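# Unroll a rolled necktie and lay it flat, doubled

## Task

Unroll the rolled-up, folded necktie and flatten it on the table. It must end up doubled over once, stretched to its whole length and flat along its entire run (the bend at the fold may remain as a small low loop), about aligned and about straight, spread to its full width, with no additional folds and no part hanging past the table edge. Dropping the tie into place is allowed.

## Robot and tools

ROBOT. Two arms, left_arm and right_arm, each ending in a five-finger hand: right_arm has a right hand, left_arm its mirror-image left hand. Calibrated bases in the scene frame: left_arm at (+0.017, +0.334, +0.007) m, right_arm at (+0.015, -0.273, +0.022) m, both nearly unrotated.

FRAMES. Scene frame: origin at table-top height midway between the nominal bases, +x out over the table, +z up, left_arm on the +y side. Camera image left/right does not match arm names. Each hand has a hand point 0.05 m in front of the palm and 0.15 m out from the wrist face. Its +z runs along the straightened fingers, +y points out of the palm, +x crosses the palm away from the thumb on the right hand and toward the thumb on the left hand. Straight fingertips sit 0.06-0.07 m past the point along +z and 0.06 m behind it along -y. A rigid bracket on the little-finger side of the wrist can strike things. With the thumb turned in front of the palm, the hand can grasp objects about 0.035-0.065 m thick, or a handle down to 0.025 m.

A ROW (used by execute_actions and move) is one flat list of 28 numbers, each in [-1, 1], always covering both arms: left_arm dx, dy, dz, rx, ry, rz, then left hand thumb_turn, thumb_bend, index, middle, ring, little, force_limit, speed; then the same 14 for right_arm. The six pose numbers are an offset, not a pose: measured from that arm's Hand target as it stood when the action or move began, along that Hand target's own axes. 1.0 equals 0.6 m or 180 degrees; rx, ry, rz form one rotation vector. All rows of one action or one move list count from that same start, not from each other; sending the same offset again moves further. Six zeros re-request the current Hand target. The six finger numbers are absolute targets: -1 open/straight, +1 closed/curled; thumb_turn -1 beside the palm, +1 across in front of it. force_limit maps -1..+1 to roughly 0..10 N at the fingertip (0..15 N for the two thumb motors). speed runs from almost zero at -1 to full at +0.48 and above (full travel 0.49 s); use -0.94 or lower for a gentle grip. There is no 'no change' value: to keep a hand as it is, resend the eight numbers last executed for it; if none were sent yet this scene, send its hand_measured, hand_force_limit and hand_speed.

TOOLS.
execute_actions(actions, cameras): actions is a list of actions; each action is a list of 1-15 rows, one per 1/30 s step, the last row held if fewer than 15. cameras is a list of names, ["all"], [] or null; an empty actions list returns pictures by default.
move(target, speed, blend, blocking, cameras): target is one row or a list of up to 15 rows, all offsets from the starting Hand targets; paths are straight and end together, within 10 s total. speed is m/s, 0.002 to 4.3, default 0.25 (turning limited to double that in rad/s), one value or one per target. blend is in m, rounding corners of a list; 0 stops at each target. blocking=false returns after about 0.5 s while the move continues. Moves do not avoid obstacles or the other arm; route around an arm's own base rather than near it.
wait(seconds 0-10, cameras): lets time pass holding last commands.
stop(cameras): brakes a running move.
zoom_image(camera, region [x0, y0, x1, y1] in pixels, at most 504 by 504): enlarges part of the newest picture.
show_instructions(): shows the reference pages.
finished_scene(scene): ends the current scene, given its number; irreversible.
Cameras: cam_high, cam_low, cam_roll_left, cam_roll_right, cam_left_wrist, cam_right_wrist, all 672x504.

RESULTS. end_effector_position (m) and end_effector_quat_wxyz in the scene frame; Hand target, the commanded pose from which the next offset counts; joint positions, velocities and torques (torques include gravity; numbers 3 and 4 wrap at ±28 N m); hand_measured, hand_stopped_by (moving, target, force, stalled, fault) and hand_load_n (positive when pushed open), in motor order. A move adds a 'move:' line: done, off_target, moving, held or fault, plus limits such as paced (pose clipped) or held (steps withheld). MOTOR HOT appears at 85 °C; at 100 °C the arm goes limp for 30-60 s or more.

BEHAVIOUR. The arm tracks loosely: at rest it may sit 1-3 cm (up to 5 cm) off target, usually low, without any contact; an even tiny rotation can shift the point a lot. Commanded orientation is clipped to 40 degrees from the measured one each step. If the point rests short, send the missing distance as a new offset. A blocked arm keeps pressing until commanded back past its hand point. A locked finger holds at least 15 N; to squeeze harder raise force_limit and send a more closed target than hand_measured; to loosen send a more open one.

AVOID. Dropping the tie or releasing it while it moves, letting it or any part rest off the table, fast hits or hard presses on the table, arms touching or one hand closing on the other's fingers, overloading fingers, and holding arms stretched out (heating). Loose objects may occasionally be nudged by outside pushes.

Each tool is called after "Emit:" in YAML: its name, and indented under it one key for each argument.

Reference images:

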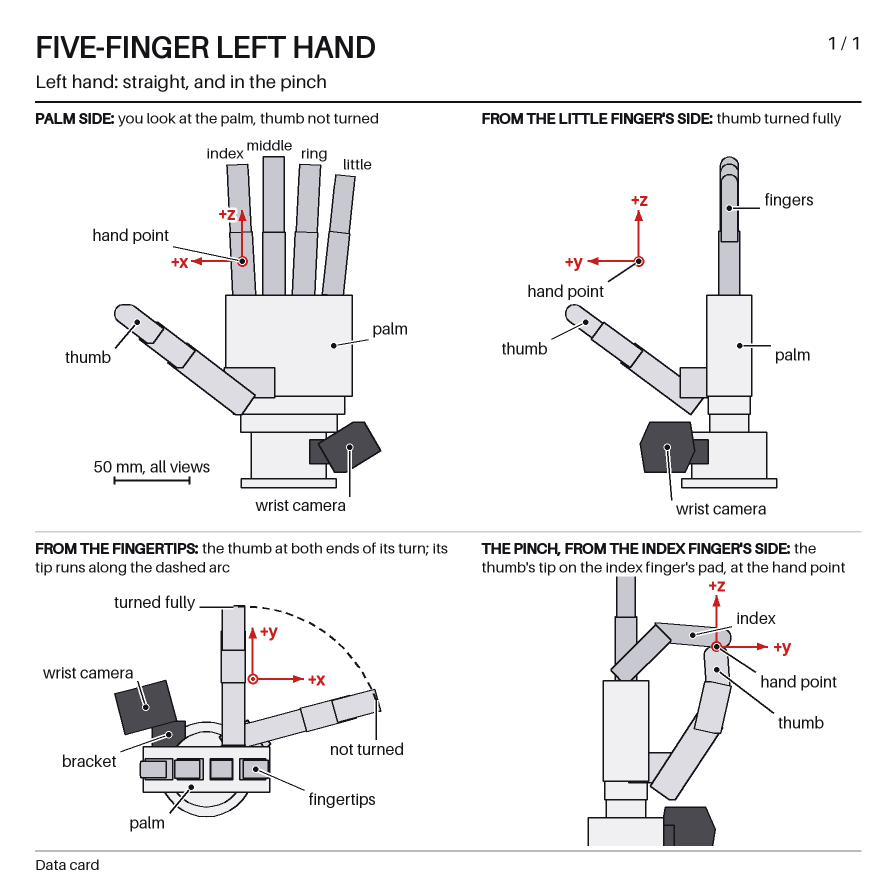

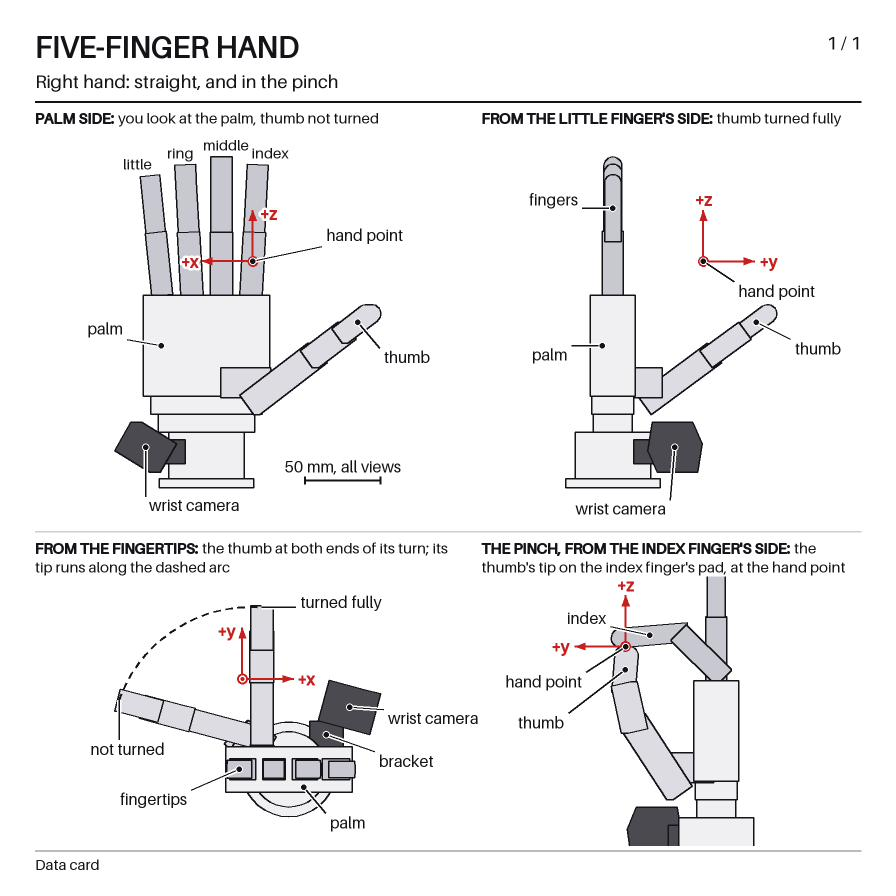

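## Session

Emit:
execute_actions:
  actions: []

Scene clock: 0.00 s.
left_arm: end_effector_position=(+0.9631, +0.2341, +0.1870) hand_measured=(-1.000, -1.000, -1.000, -1.000, -1.000, -1.000) hand_load_n=(+0.0, +0.0, +0.0, -0.5, +0.0, +0.0) hand_stopped_by=(target, target, target, target, target, target) hand_force_limit=0.00 hand_speed=-0.80 end_effector_quat_wxyz=(-0.303, +0.674, -0.407, +0.537) | right_arm: end_effector_position=(+0.8589, -0.1475, +0.1508) hand_measured=(-1.000, -1.000, -1.000, -1.000, -1.000, -1.000) hand_load_n=(+0.0, +0.0, +0.0, +0.0, +0.0, +0.0) hand_stopped_by=(target, target, target, target, target, target) hand_force_limit=0.00 hand_speed=-0.80 end_effector_quat_wxyz=(-0.536, +0.684, -0.207, +0.451)
Joint positions: left_arm=[-0.053 2.301 2.072 -0.014 -0.019 -0.519] | right_arm=[0.043 2.162 1.594 0.544 -0.553 -0.418]
Joint velocities: within noise
Joint torques (N m): no reading
Motor temperatures (°C): left_arm=[26 34 27 23 24 24] | right_arm=[24 32 22 24 22 22]
Heat: left arm: hottest shoulder 34 °C; right arm: hottest shoulder 32 °C.
Hand target: left_arm +0.9680, +0.2338, +0.1865; -0.304, +0.672, -0.405, +0.540 | right_arm +0.8648, -0.1474, +0.1593; -0.538, +0.679, -0.201, +0.457
camera_calibration:
cam_left_wrist: T_world_to_cam=[[0.256032, 0.206756, 0.944298, -0.466476], [-0.481242, -0.819939, 0.310009, 0.59646], [0.838364, -0.533808, -0.110431, -0.547447], [0, 0, 0, 1]] pos_world=[0.865434, 0.293276, 0.195129]
cam_right_wrist: T_world_to_cam=[[0.363309, -0.50989, -0.779756, -0.266387], [-0.810102, 0.24048, -0.5347, 0.805201], [0.460154, 0.825943, -0.325694, -0.107024], [0, 0, 0, 1]] pos_world=[0.798323, -0.241068, 0.187967]

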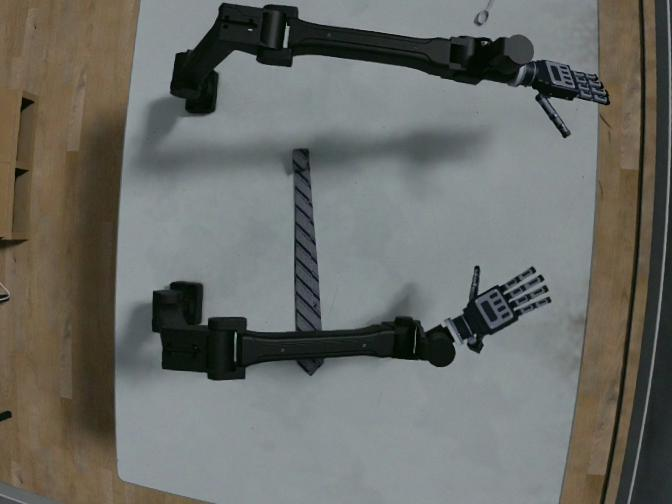

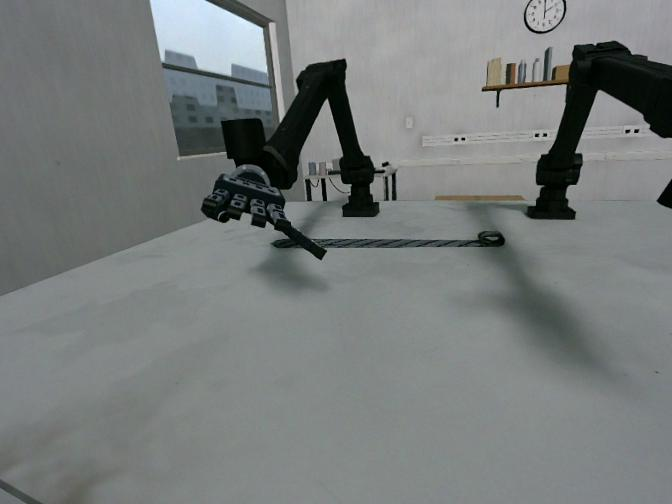

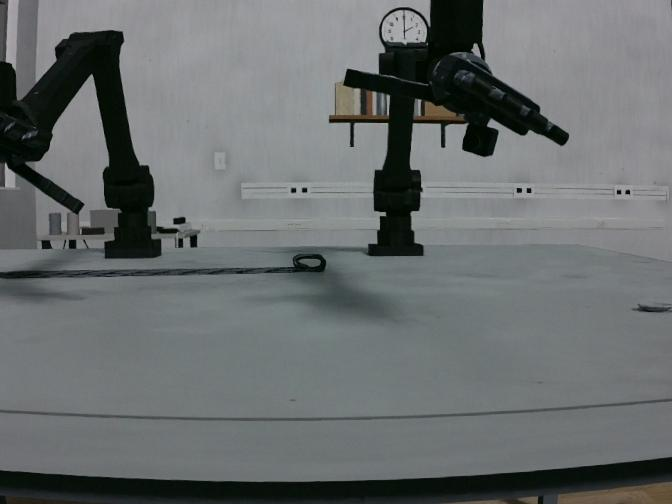

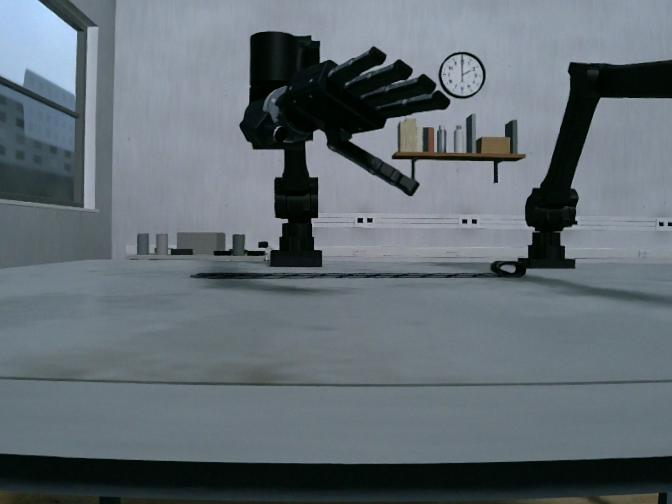

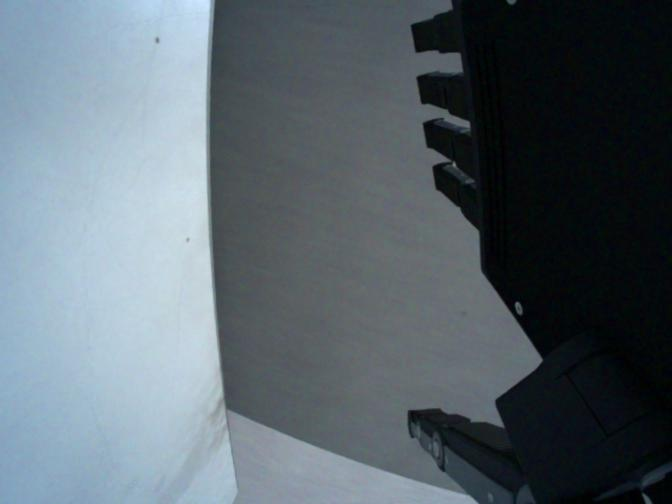

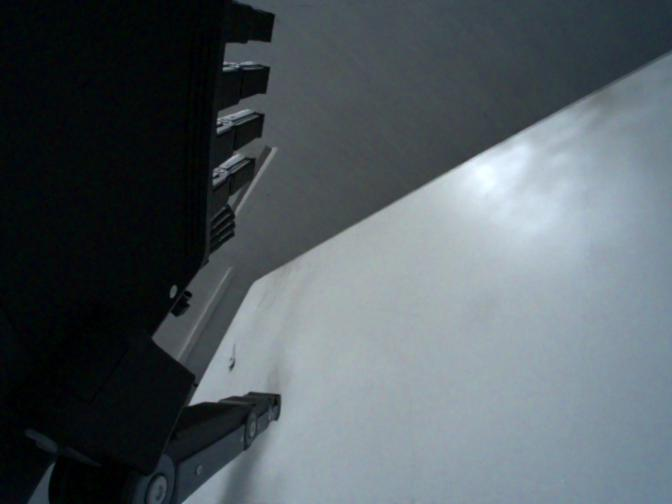

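Emit:
zoom_image:
  camera: "cam_roll_right"
  region: [470, 245, 550, 285]

Emit:
zoom_image:
  camera: "cam_high"
  region: [260, 130, 350, 220]

Emit:
zoom_image:
  camera: "cam_low"
  region: [450, 215, 530, 265]

Scaled by 6.300 from the camera's 672x504 image, which has a finer 960x720 frame.

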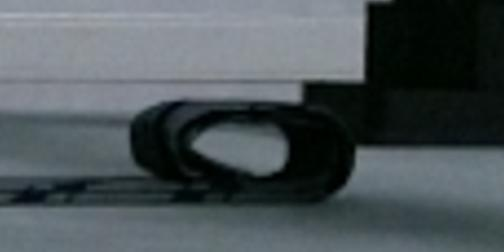

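Scaled by 5.600 from the camera's 672x504 image, which has a finer 960x720 frame.

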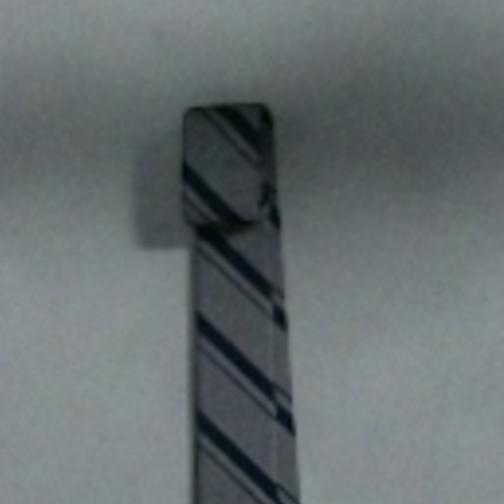

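Scaled by 6.300 from the camera's 672x504 image, which has a finer 960x720 frame.

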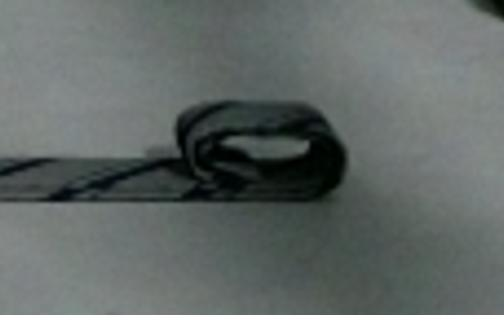

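Emit:
move:
  target: [-0.868,-0.508,-0.75,0.137,-0.241,-0.066,-1,-1,-1,-1,-1,-1,0,-0.8,-0.569,-0.433,-0.677,-0.369,-0.347,-0.168,-1,-1,-1,-1,-1,-1,0,-0.8]
  cameras: ["cam_high","cam_roll_right"]

Scene clock: 24.53 s.
left_arm: end_effector_position=(+0.5424, +0.8406, +0.2689) hand_measured=(-1.000, -1.000, -1.000, -1.000, -1.000, -1.000) hand_load_n=(-0.5, +0.0, +0.0, +0.0, +0.0, +0.0) hand_stopped_by=(target, target, target, target, target, target) hand_force_limit=0.00 hand_speed=-0.80 end_effector_quat_wxyz=(-0.495, +0.794, -0.075, +0.346) | right_arm: end_effector_position=(+0.2880, -0.0262, +0.2510) hand_measured=(-1.000, -1.000, -1.000, -1.000, -1.000, -1.000) hand_load_n=(+0.0, +0.0, +0.0, +0.0, +0.0, +0.0) hand_stopped_by=(target, target, target, target, target, target) hand_force_limit=0.00 hand_speed=-0.80 end_effector_quat_wxyz=(+0.004, +0.998, +0.057, -0.008)
Joint positions: left_arm=[0.834 1.651 1.298 0.078 -0.027 -0.524] | right_arm=[0.824 1.473 1.425 -1.54 -0.005 -0.879]
Joint torques (N m): left_arm=[0.21 -16.26 12.66 1.57 0.01 0.1] | right_arm=[0.73 -8.94 10.5 -0.1 0.19 0]
Motor temperatures (°C): left_arm=[26 38 32 23 24 24] | right_arm=[24 33 24 24 22 22]
Heat: left arm: hottest shoulder 38 °C; right arm: hottest shoulder 33 °C.
Hand target: left_arm +0.5504, +0.8496, +0.2998; -0.509, +0.781, -0.074, +0.356 | right_arm +0.2968, -0.0196, +0.2601; -0.001, +0.999, +0.049, +0.000
Off the commanded pose: left_arm 0.033 m, 2 deg | right_arm 0.014 m, 1 deg.
move: off_target (left_arm, right_arm)
Images, in order (width x height): cam_high 672x504, cam_roll_right 672x504.

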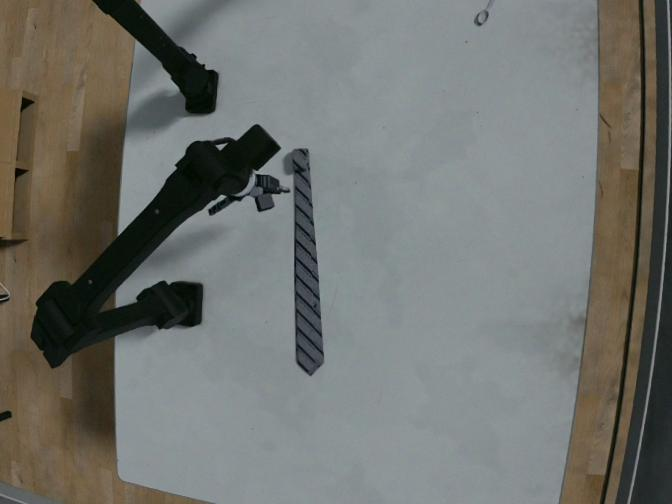

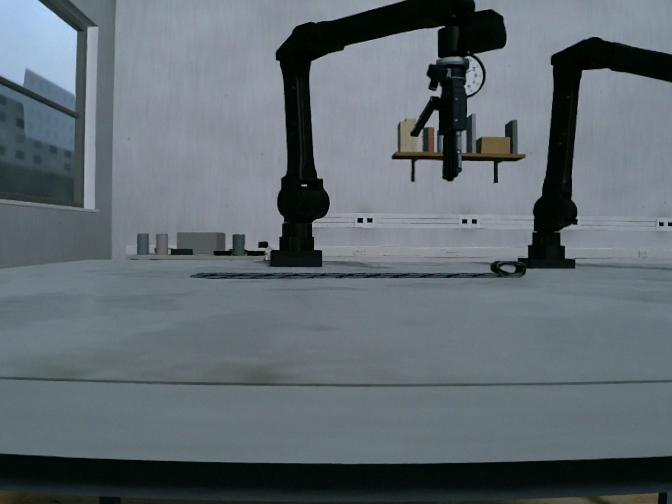

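Emit:
move:
  target: [0,0,0,0,0,0,-1,-1,-1,-1,-1,-1,0,-0.8,0.025,0,0.26,0,0,0,-1,-1,-1,-1,-1,-1,0,-0.8]
  cameras: ["cam_high","cam_roll_right"]
  speed: 0.15

Emit:
zoom_image:
  camera: "cam_roll_right"
  region: [430, 205, 550, 295]

Emit:
zoom_image:
  camera: "cam_high"
  region: [250, 130, 350, 230]

Scene clock: 33.30 s.
left_arm: end_effector_position=(+0.5424, +0.8406, +0.2689) hand_measured=(-1.000, -1.000, -1.000, -1.000, -1.000, -1.000) hand_load_n=(+0.0, +0.0, +0.0, +0.0, +0.0, +0.0) hand_stopped_by=(target, target, target, target, target, target) hand_force_limit=0.00 hand_speed=-0.80 end_effector_quat_wxyz=(-0.495, +0.794, -0.075, +0.346) | right_arm: end_effector_position=(+0.3064, -0.0174, +0.1056) hand_measured=(-1.000, -1.000, -1.000, -1.000, -1.000, -1.000) hand_load_n=(+0.0, +0.0, +0.0, +0.0, +0.0, +0.0) hand_stopped_by=(target, target, target, target, target, target) hand_force_limit=0.00 hand_speed=-0.80 end_effector_quat_wxyz=(+0.001, +0.999, +0.048, -0.004)
Joint positions: left_arm=[0.834 1.651 1.298 0.078 -0.027 -0.524] | right_arm=[0.806 1.604 1.184 -1.158 -0.005 -0.88]
Joint torques (N m): left_arm=[0.26 -16.21 12.66 1.57 0.01 0.09] | right_arm=[0.44 -10.81 6.6 0.77 0.19 -0.16]
Heat: left arm: hottest shoulder 38 °C; right arm: hottest shoulder 34 °C.
Hand target: left_arm +0.5504, +0.8496, +0.2998; -0.509, +0.781, -0.074, +0.356 | right_arm +0.3117, -0.0179, +0.1041; -0.001, +0.999, +0.049, +0.000
Off the commanded pose: left_arm 0.033 m, 2 deg | right_arm 0.005 m, 1 deg.
move: off_target (left_arm)
Images, in order (width x height): cam_high 672x504, cam_roll_right 672x504.

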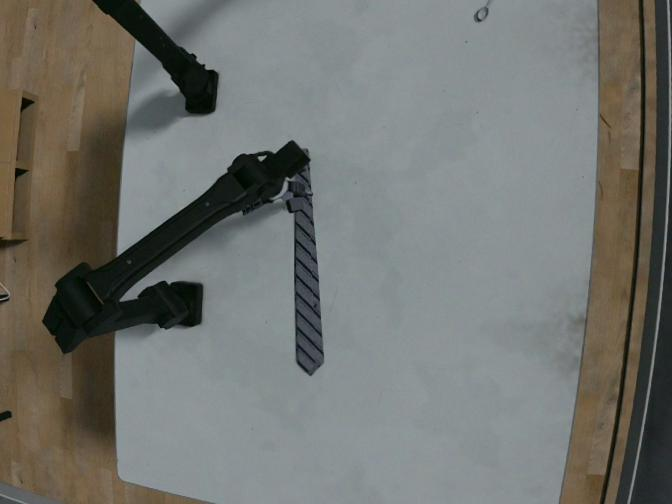

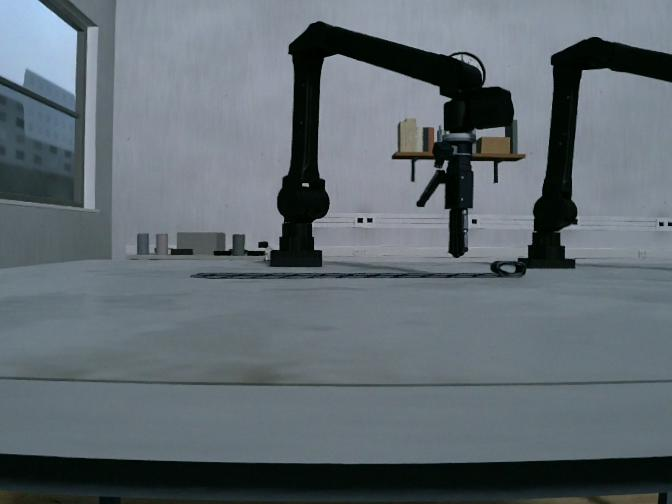

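Scaled by 4.200 from the camera's 672x504 image, which has a finer 960x720 frame.

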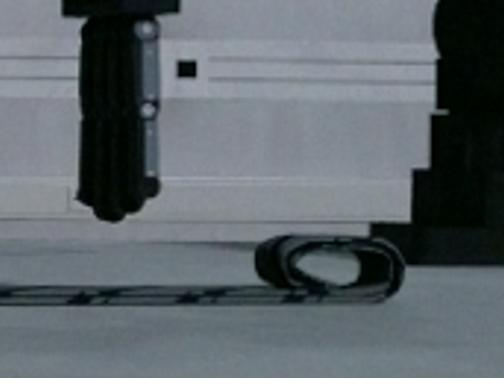

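Scaled by 5.040 from the camera's 672x504 image, which has a finer 960x720 frame.

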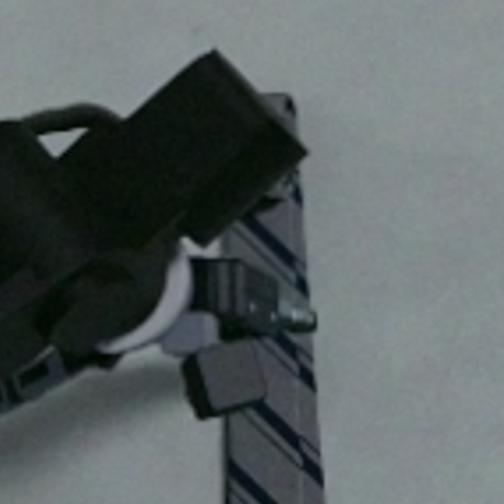

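Emit:
move:
  target:
    - [0,0,0,0,0,0,-1,-1,-1,-1,-1,-1,0,-0.8,0,0,0.033,0,0,0,-1,-1,-1,-1,-1,-1,0,-0.8]
    - [0,0,0,0,0,0,-1,-1,-1,-1,-1,-1,0,-0.8,0,-0.25,0.033,0,0,0,-1,-1,-1,-1,-1,-1,0,-0.8]
  cameras: ["cam_high","cam_roll_right","cam_roll_left"]
  speed: 0.1

Emit:
zoom_image:
  camera: "cam_roll_right"
  region: [480, 205, 600, 295]

Emit:
zoom_image:
  camera: "cam_high"
  region: [250, 90, 350, 190]

Scene clock: 41.67 s.
left_arm: end_effector_position=(+0.5424, +0.8406, +0.2689) hand_measured=(-1.000, -1.000, -1.000, -1.000, -1.000, -1.000) hand_load_n=(-0.5, +0.0, +0.0, +0.0, +0.0, +0.0) hand_stopped_by=(target, target, target, target, target, target) hand_force_limit=0.00 hand_speed=-0.80 end_effector_quat_wxyz=(-0.495, +0.794, -0.075, +0.346) | right_arm: end_effector_position=(+0.2914, +0.1206, +0.0806) hand_measured=(-1.000, -1.000, -1.000, -1.000, -1.000, -1.000) hand_load_n=(+0.0, -0.5, +0.0, +0.0, +0.0, +0.0) hand_stopped_by=(target, target, target, target, target, target) hand_force_limit=0.00 hand_speed=-0.80 end_effector_quat_wxyz=(+0.003, +0.999, +0.053, -0.005)
Joint positions: left_arm=[0.834 1.651 1.298 0.078 -0.027 -0.524] | right_arm=[1.006 1.867 1.471 -1.186 -0.004 -0.69]
Joint torques (N m): left_arm=[0.21 -16.21 12.64 1.57 0.01 0.09] | right_arm=[1.32 -13.68 9.59 -0.12 0.13 0.02]
Motor temperatures (°C): left_arm=[26 38 37 23 24 24] | right_arm=[24 34 25 24 22 22]
Heat: left arm: hottest shoulder 38 °C; right arm: hottest shoulder 34 °C.
Hand target: left_arm +0.5504, +0.8496, +0.2998; -0.509, +0.781, -0.074, +0.356 | right_arm +0.2969, +0.1315, +0.0847; -0.001, +0.999, +0.049, +0.000
Off the commanded pose: left_arm 0.033 m, 2 deg | right_arm 0.013 m, 1 deg.
move: off_target (left_arm, right_arm)
Images, in order (width x height): cam_high 672x504, cam_roll_left 672x504, cam_roll_right 672x504.

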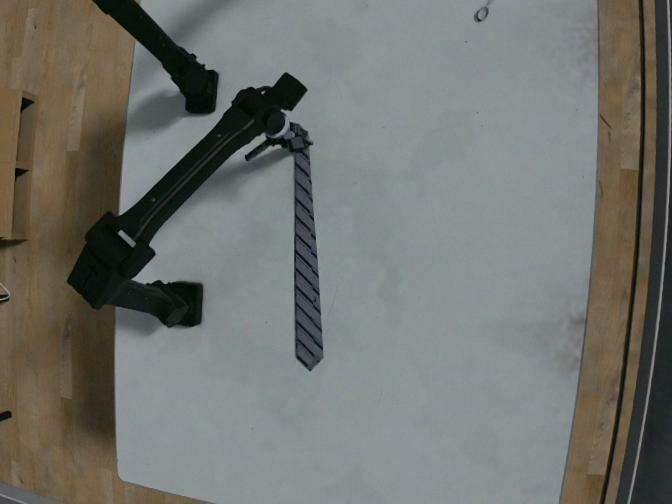

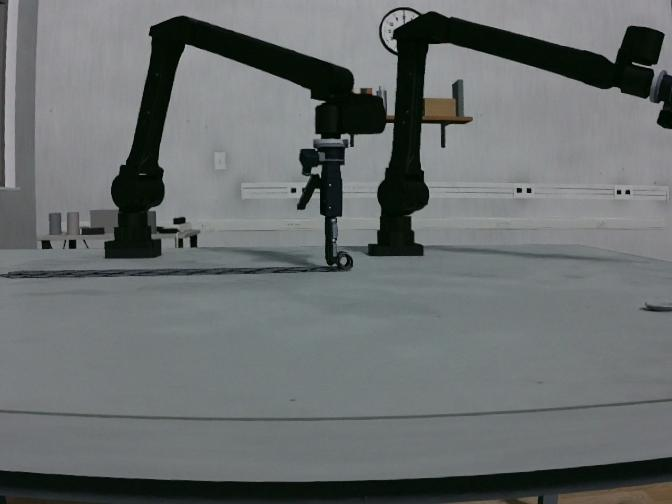

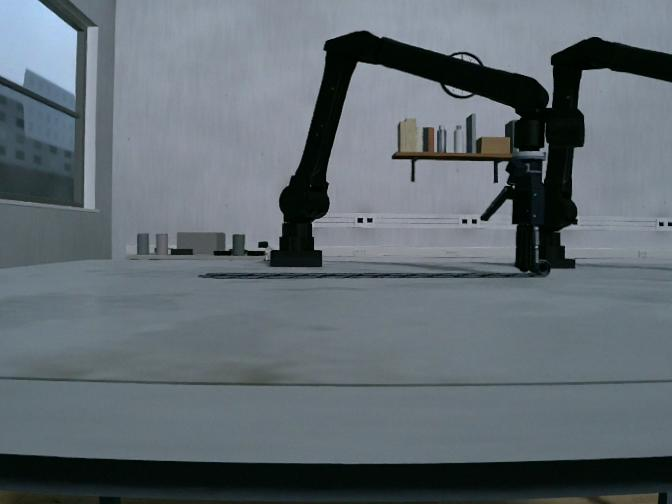

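Scaled by 4.200 from the camera's 672x504 image, which has a finer 960x720 frame.

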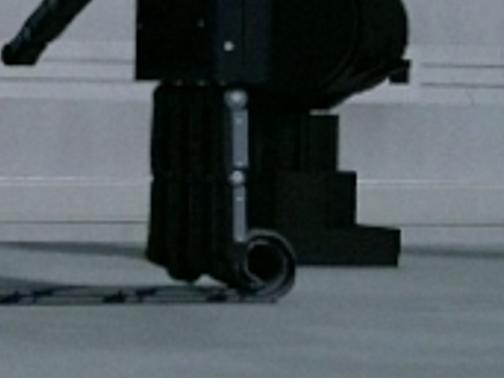

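Scaled by 5.040 from the camera's 672x504 image, which has a finer 960x720 frame.

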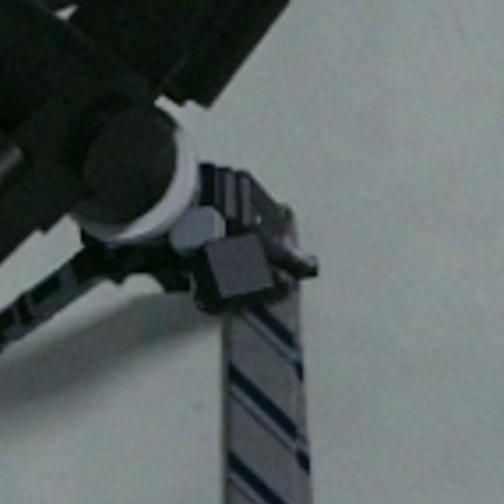

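Emit:
move:
  target: [0,0,0,0,0,0,-1,-1,-1,-1,-1,-1,0,-0.8,0.01,-0.25,0,0,0,0,-1,-1,-1,-1,-1,-1,0,-0.8]
  cameras: ["cam_high","cam_roll_right","cam_roll_left"]
  speed: 0.1

Emit:
zoom_image:
  camera: "cam_roll_left"
  region: [300, 205, 420, 295]

Emit:
zoom_image:
  camera: "cam_high"
  region: [250, 60, 350, 160]

Scene clock: 48.33 s.
left_arm: end_effector_position=(+0.5424, +0.8406, +0.2689) hand_measured=(-1.000, -1.000, -1.000, -1.000, -1.000, -1.000) hand_load_n=(+0.0, +0.0, +0.0, +0.0, +0.0, +0.0) hand_stopped_by=(target, target, target, target, target, target) hand_force_limit=0.00 hand_speed=-0.80 end_effector_quat_wxyz=(-0.495, +0.794, -0.075, +0.346) | right_arm: end_effector_position=(+0.2865, +0.2713, +0.0851) hand_measured=(-1.000, -1.000, -1.000, -1.000, -1.000, -1.000) hand_load_n=(+0.0, +0.0, +0.0, +0.0, +0.0, +0.0) hand_stopped_by=(target, target, target, target, target, target) hand_force_limit=0.00 hand_speed=-0.80 end_effector_quat_wxyz=(+0.002, +0.999, +0.053, -0.003)
Joint positions: left_arm=[0.834 1.651 1.298 0.078 -0.027 -0.524] | right_arm=[1.135 2.205 2.035 -1.407 -0.003 -0.559]
Joint torques (N m): left_arm=[0.32 -16.21 12.64 1.55 0.01 0.09] | right_arm=[1.55 -17.85 10.29 -0.13 0.11 0.06]
Heat: left arm: hottest shoulder 38 °C; right arm: hottest shoulder 34 °C.
Hand target: left_arm +0.5504, +0.8496, +0.2998; -0.509, +0.781, -0.074, +0.356 | right_arm +0.2881, +0.2814, +0.0850; -0.001, +0.999, +0.049, +0.000
Off the commanded pose: left_arm 0.033 m, 2 deg | right_arm 0.010 m, 1 deg.
move: off_target (left_arm)
Images, in order (width x height): cam_high 672x504, cam_roll_left 672x504, cam_roll_right 672x504.

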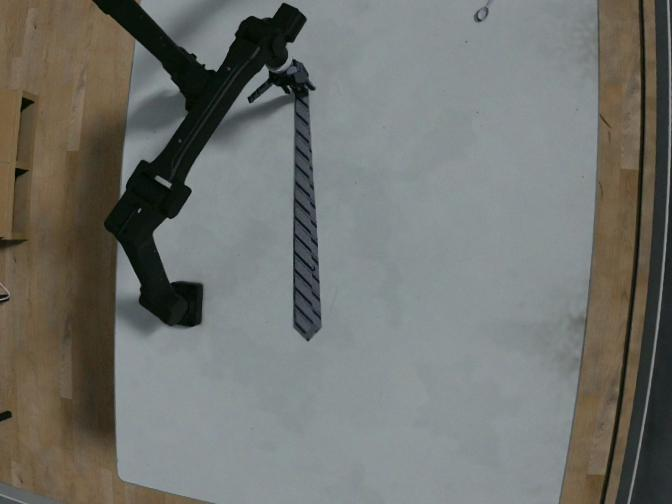

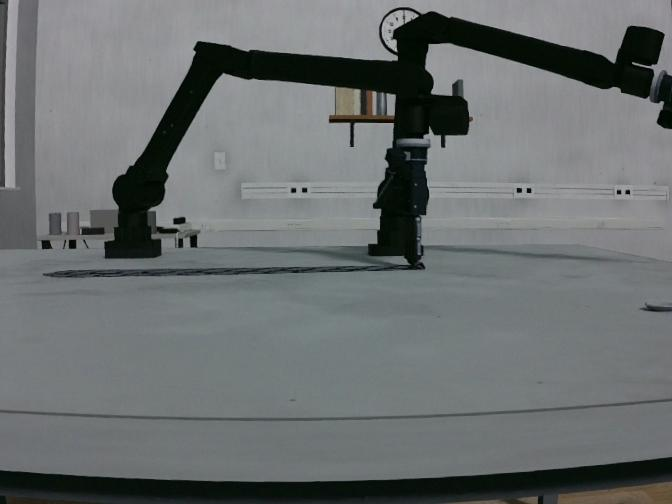

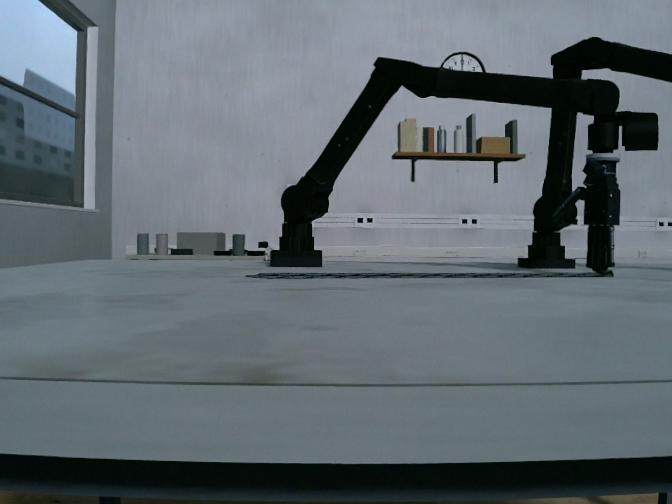

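Scaled by 4.200 from the camera's 672x504 image, which has a finer 960x720 frame.

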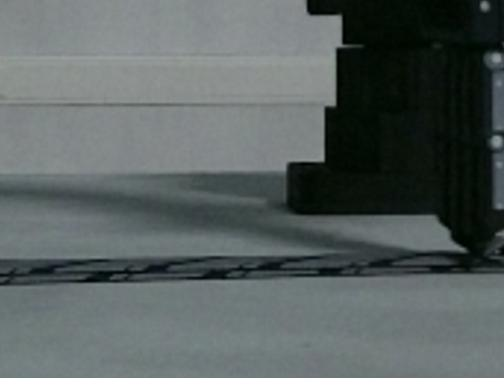

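Scaled by 5.040 from the camera's 672x504 image, which has a finer 960x720 frame.

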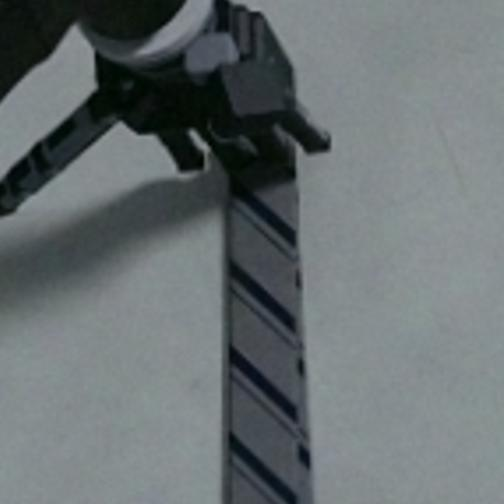

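Emit:
move:
  target: [0,0,0,0,0,0,-1,-1,-1,-1,-1,-1,0,-0.8,0,0.02,-0.2,0,0,0,-1,-1,-1,-1,-1,-1,0,-0.8]
  cameras: ["cam_high","cam_roll_right","cam_roll_left","cam_low"]
  speed: 0.12

Emit:
zoom_image:
  camera: "cam_roll_left"
  region: [360, 235, 460, 285]

Emit:
zoom_image:
  camera: "cam_high"
  region: [250, 60, 350, 160]

Emit:
zoom_image:
  camera: "cam_low"
  region: [310, 215, 630, 275]

Scene clock: 54.00 s.
left_arm: end_effector_position=(+0.5424, +0.8406, +0.2689) hand_measured=(-1.000, -1.000, -1.000, -1.000, -1.000, -1.000) hand_load_n=(+0.0, +0.0, +0.0, +0.0, +0.0, +0.0) hand_stopped_by=(target, target, target, target, target, target) hand_force_limit=0.00 hand_speed=-0.80 end_effector_quat_wxyz=(-0.495, +0.794, -0.075, +0.346) | right_arm: end_effector_position=(+0.2834, +0.2650, +0.1922) hand_measured=(-1.000, -1.000, -1.000, -1.000, -1.000, -1.000) hand_load_n=(+0.0, -0.5, +0.0, +0.0, -0.5, +0.5) hand_stopped_by=(target, target, target, target, target, target) hand_force_limit=0.00 hand_speed=-0.80 end_effector_quat_wxyz=(+0.010, +0.999, +0.052, -0.007)
Joint positions: left_arm=[0.834 1.651 1.298 0.078 -0.027 -0.524] | right_arm=[1.135 2.182 2.274 -1.687 -0.003 -0.558]
Joint torques (N m): left_arm=[0.15 -16.21 12.66 1.58 0.01 0.1] | right_arm=[0.73 -19.49 10.11 -0.16 0.13 -0.07]
Heat: left arm: hottest elbow 39 °C; right arm: hottest shoulder 34 °C.
Hand target: left_arm +0.5504, +0.8496, +0.2998; -0.509, +0.781, -0.074, +0.356 | right_arm +0.2893, +0.2692, +0.2048; -0.001, +0.999, +0.049, +0.000
Off the commanded pose: left_arm 0.033 m, 2 deg | right_arm 0.015 m, 2 deg.
joint sent to its limit (right arm) — joint 4 (wrist pitch), lower limit. The joint targets still meet the commanded pose.
move: off_target (left_arm, right_arm)
Images, in order (width x height): cam_high 672x504, cam_low 672x504, cam_roll_left 672x504, cam_roll_right 672x504.

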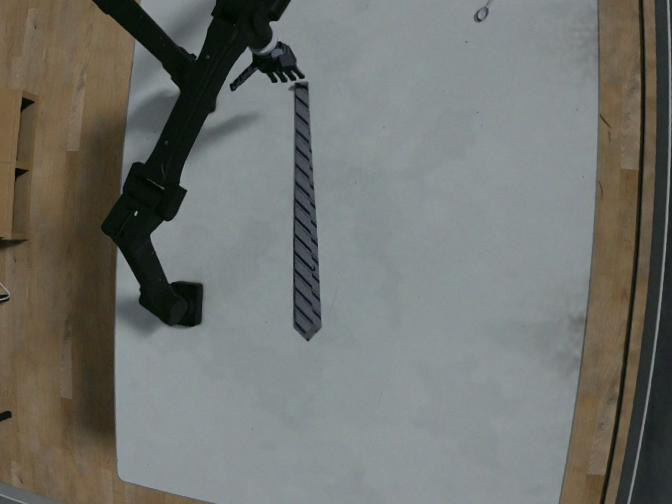

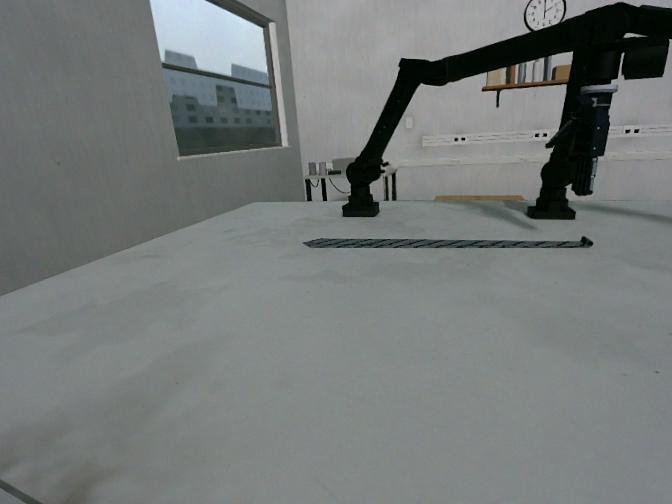

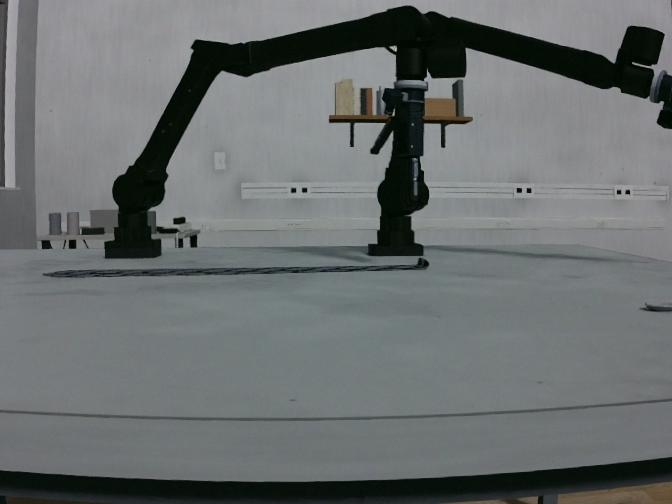

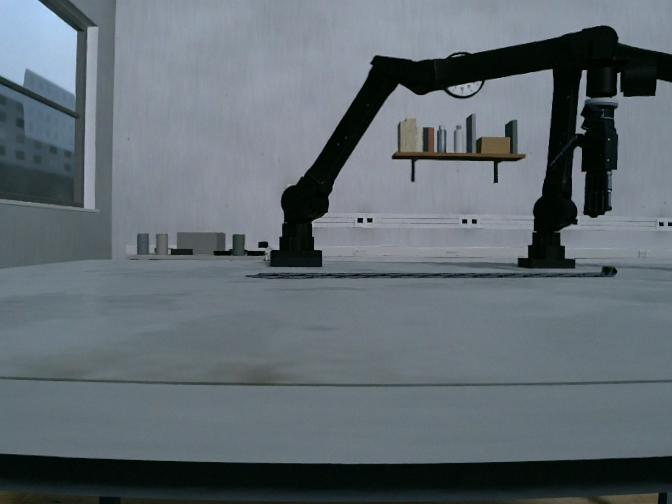

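Scaled by 5.040 from the camera's 672x504 image, which has a finer 960x720 frame.

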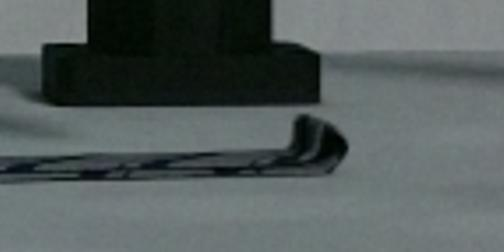

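Scaled by 5.040 from the camera's 672x504 image, which has a finer 960x720 frame.

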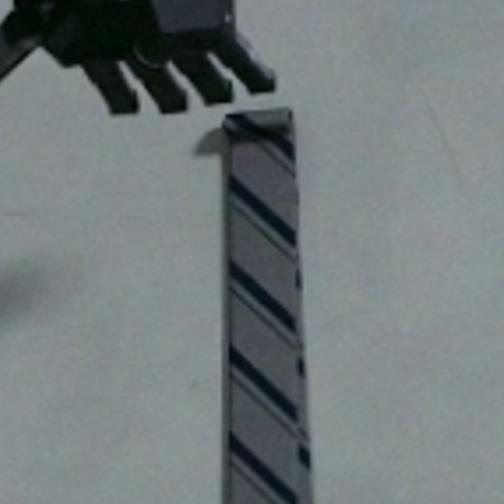

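Scaled by 1.575 from the camera's 672x504 image, which has a finer 960x720 frame.

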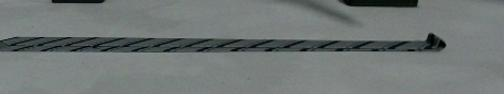

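Emit:
move:
  target:
    - [0,0,0,0,0,0,-1,-1,-1,-1,-1,-1,0,-0.8,0,0.13,0,0,0,0,-1,-1,-1,-1,-1,-1,0,-0.8]
    - [0,0,0,0,0,0,-1,-1,-1,-1,-1,-1,0,-0.8,0,0.13,0.218,0,0,0,-1,-1,-1,-1,-1,-1,0,-0.8]
    - [0,0,0,0,0,0,-1,-1,-1,-1,-1,-1,0,-0.8,0,-0.13,0.213,0,0,0,-1,-1,-1,-1,-1,-1,0,-0.8]
  cameras: ["cam_high","cam_roll_right","cam_roll_left"]
  speed: [0.2,0.12,0.1]
  blend: [0.02,0,0]

Emit:
zoom_image:
  camera: "cam_roll_left"
  region: [360, 215, 500, 285]

Emit:
zoom_image:
  camera: "cam_high"
  region: [250, 20, 350, 120]

Scene clock: 67.57 s.
left_arm: end_effector_position=(+0.5424, +0.8406, +0.2689) hand_measured=(-1.000, -1.000, -1.000, -1.000, -1.000, -1.000) hand_load_n=(-0.5, +0.0, +0.0, +0.0, +0.0, +0.0) hand_stopped_by=(target, target, target, target, target, target) hand_force_limit=0.00 hand_speed=-0.80 end_effector_quat_wxyz=(-0.495, +0.794, -0.075, +0.346) | right_arm: end_effector_position=(+0.2835, +0.3399, +0.0837) hand_measured=(-1.000, -1.000, -1.000, -1.000, -1.000, -1.000) hand_load_n=(+0.0, -0.5, +0.0, +0.0, +0.0, +0.0) hand_stopped_by=(target, target, target, target, target, target) hand_force_limit=0.00 hand_speed=-0.80 end_effector_quat_wxyz=(-0.002, +0.999, +0.052, +0.000)
Joint positions: left_arm=[0.834 1.651 1.298 0.078 -0.027 -0.524] | right_arm=[1.18 2.434 2.447 -1.579 -0.002 -0.513]
Joint torques (N m): left_arm=[0.26 -16.21 12.64 1.58 0.01 0.1] | right_arm=[1.67 -19.6 10.32 -0.14 0.09 0.04]
Heat: left arm: hottest elbow 41 °C; right arm: hottest shoulder 34 °C.
Hand target: left_arm +0.5504, +0.8496, +0.2998; -0.509, +0.781, -0.074, +0.356 | right_arm +0.2816, +0.3471, +0.0773; -0.001, +0.999, +0.049, +0.000
Off the commanded pose: left_arm 0.033 m, 2 deg | right_arm 0.010 m, 0 deg.
move: off_target (left_arm)
Images, in order (width x height): cam_high 672x504, cam_roll_left 672x504, cam_roll_right 672x504.

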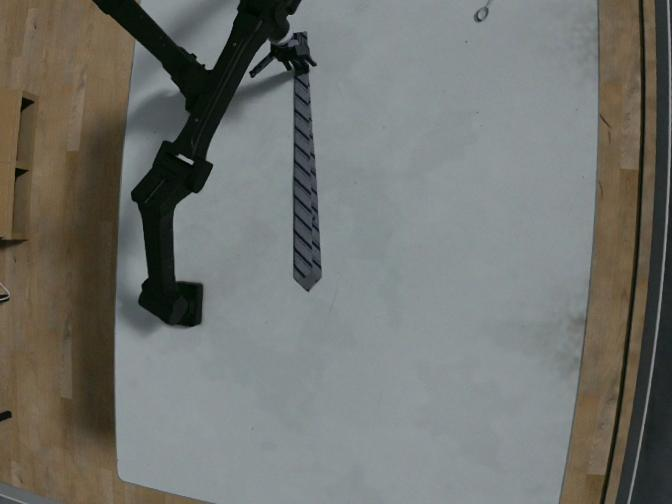

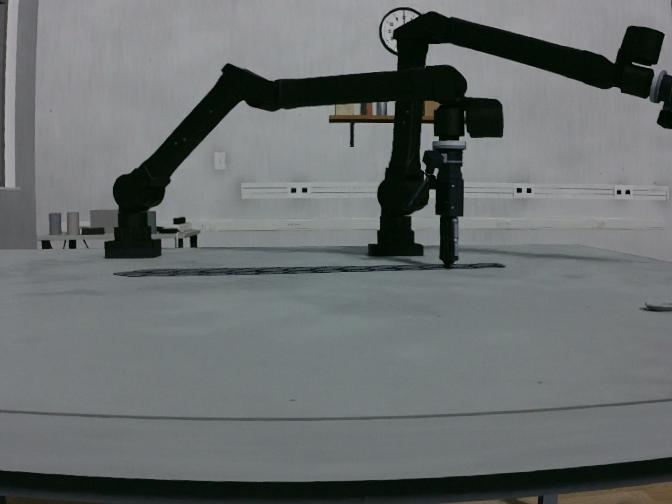

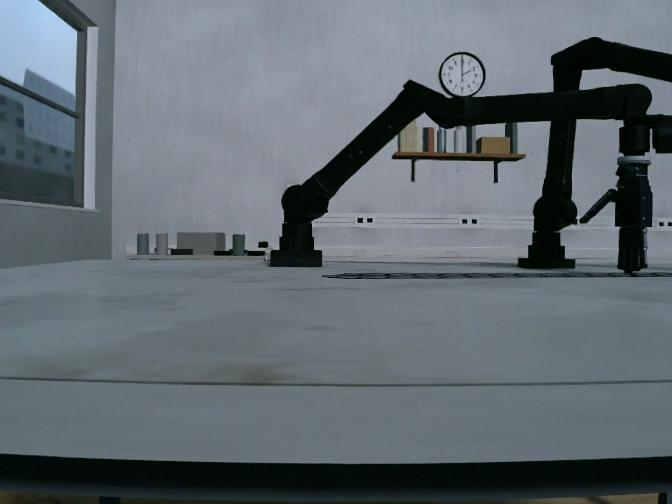

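Scaled by 3.600 from the camera's 672x504 image, which has a finer 960x720 frame.

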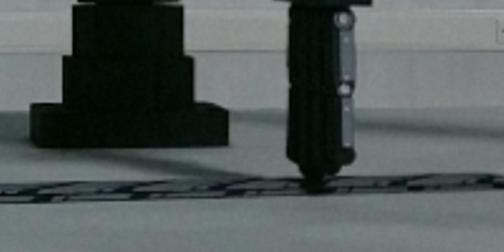

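Scaled by 5.040 from the camera's 672x504 image, which has a finer 960x720 frame.

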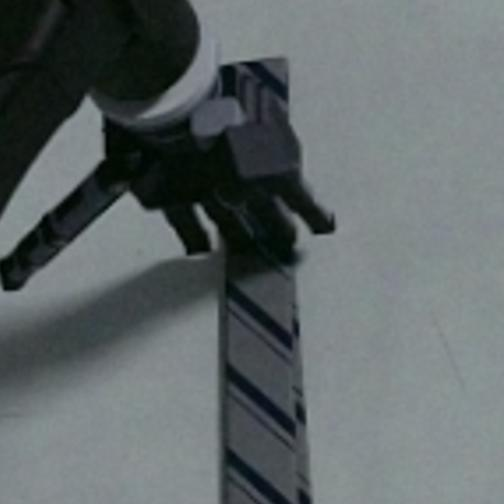

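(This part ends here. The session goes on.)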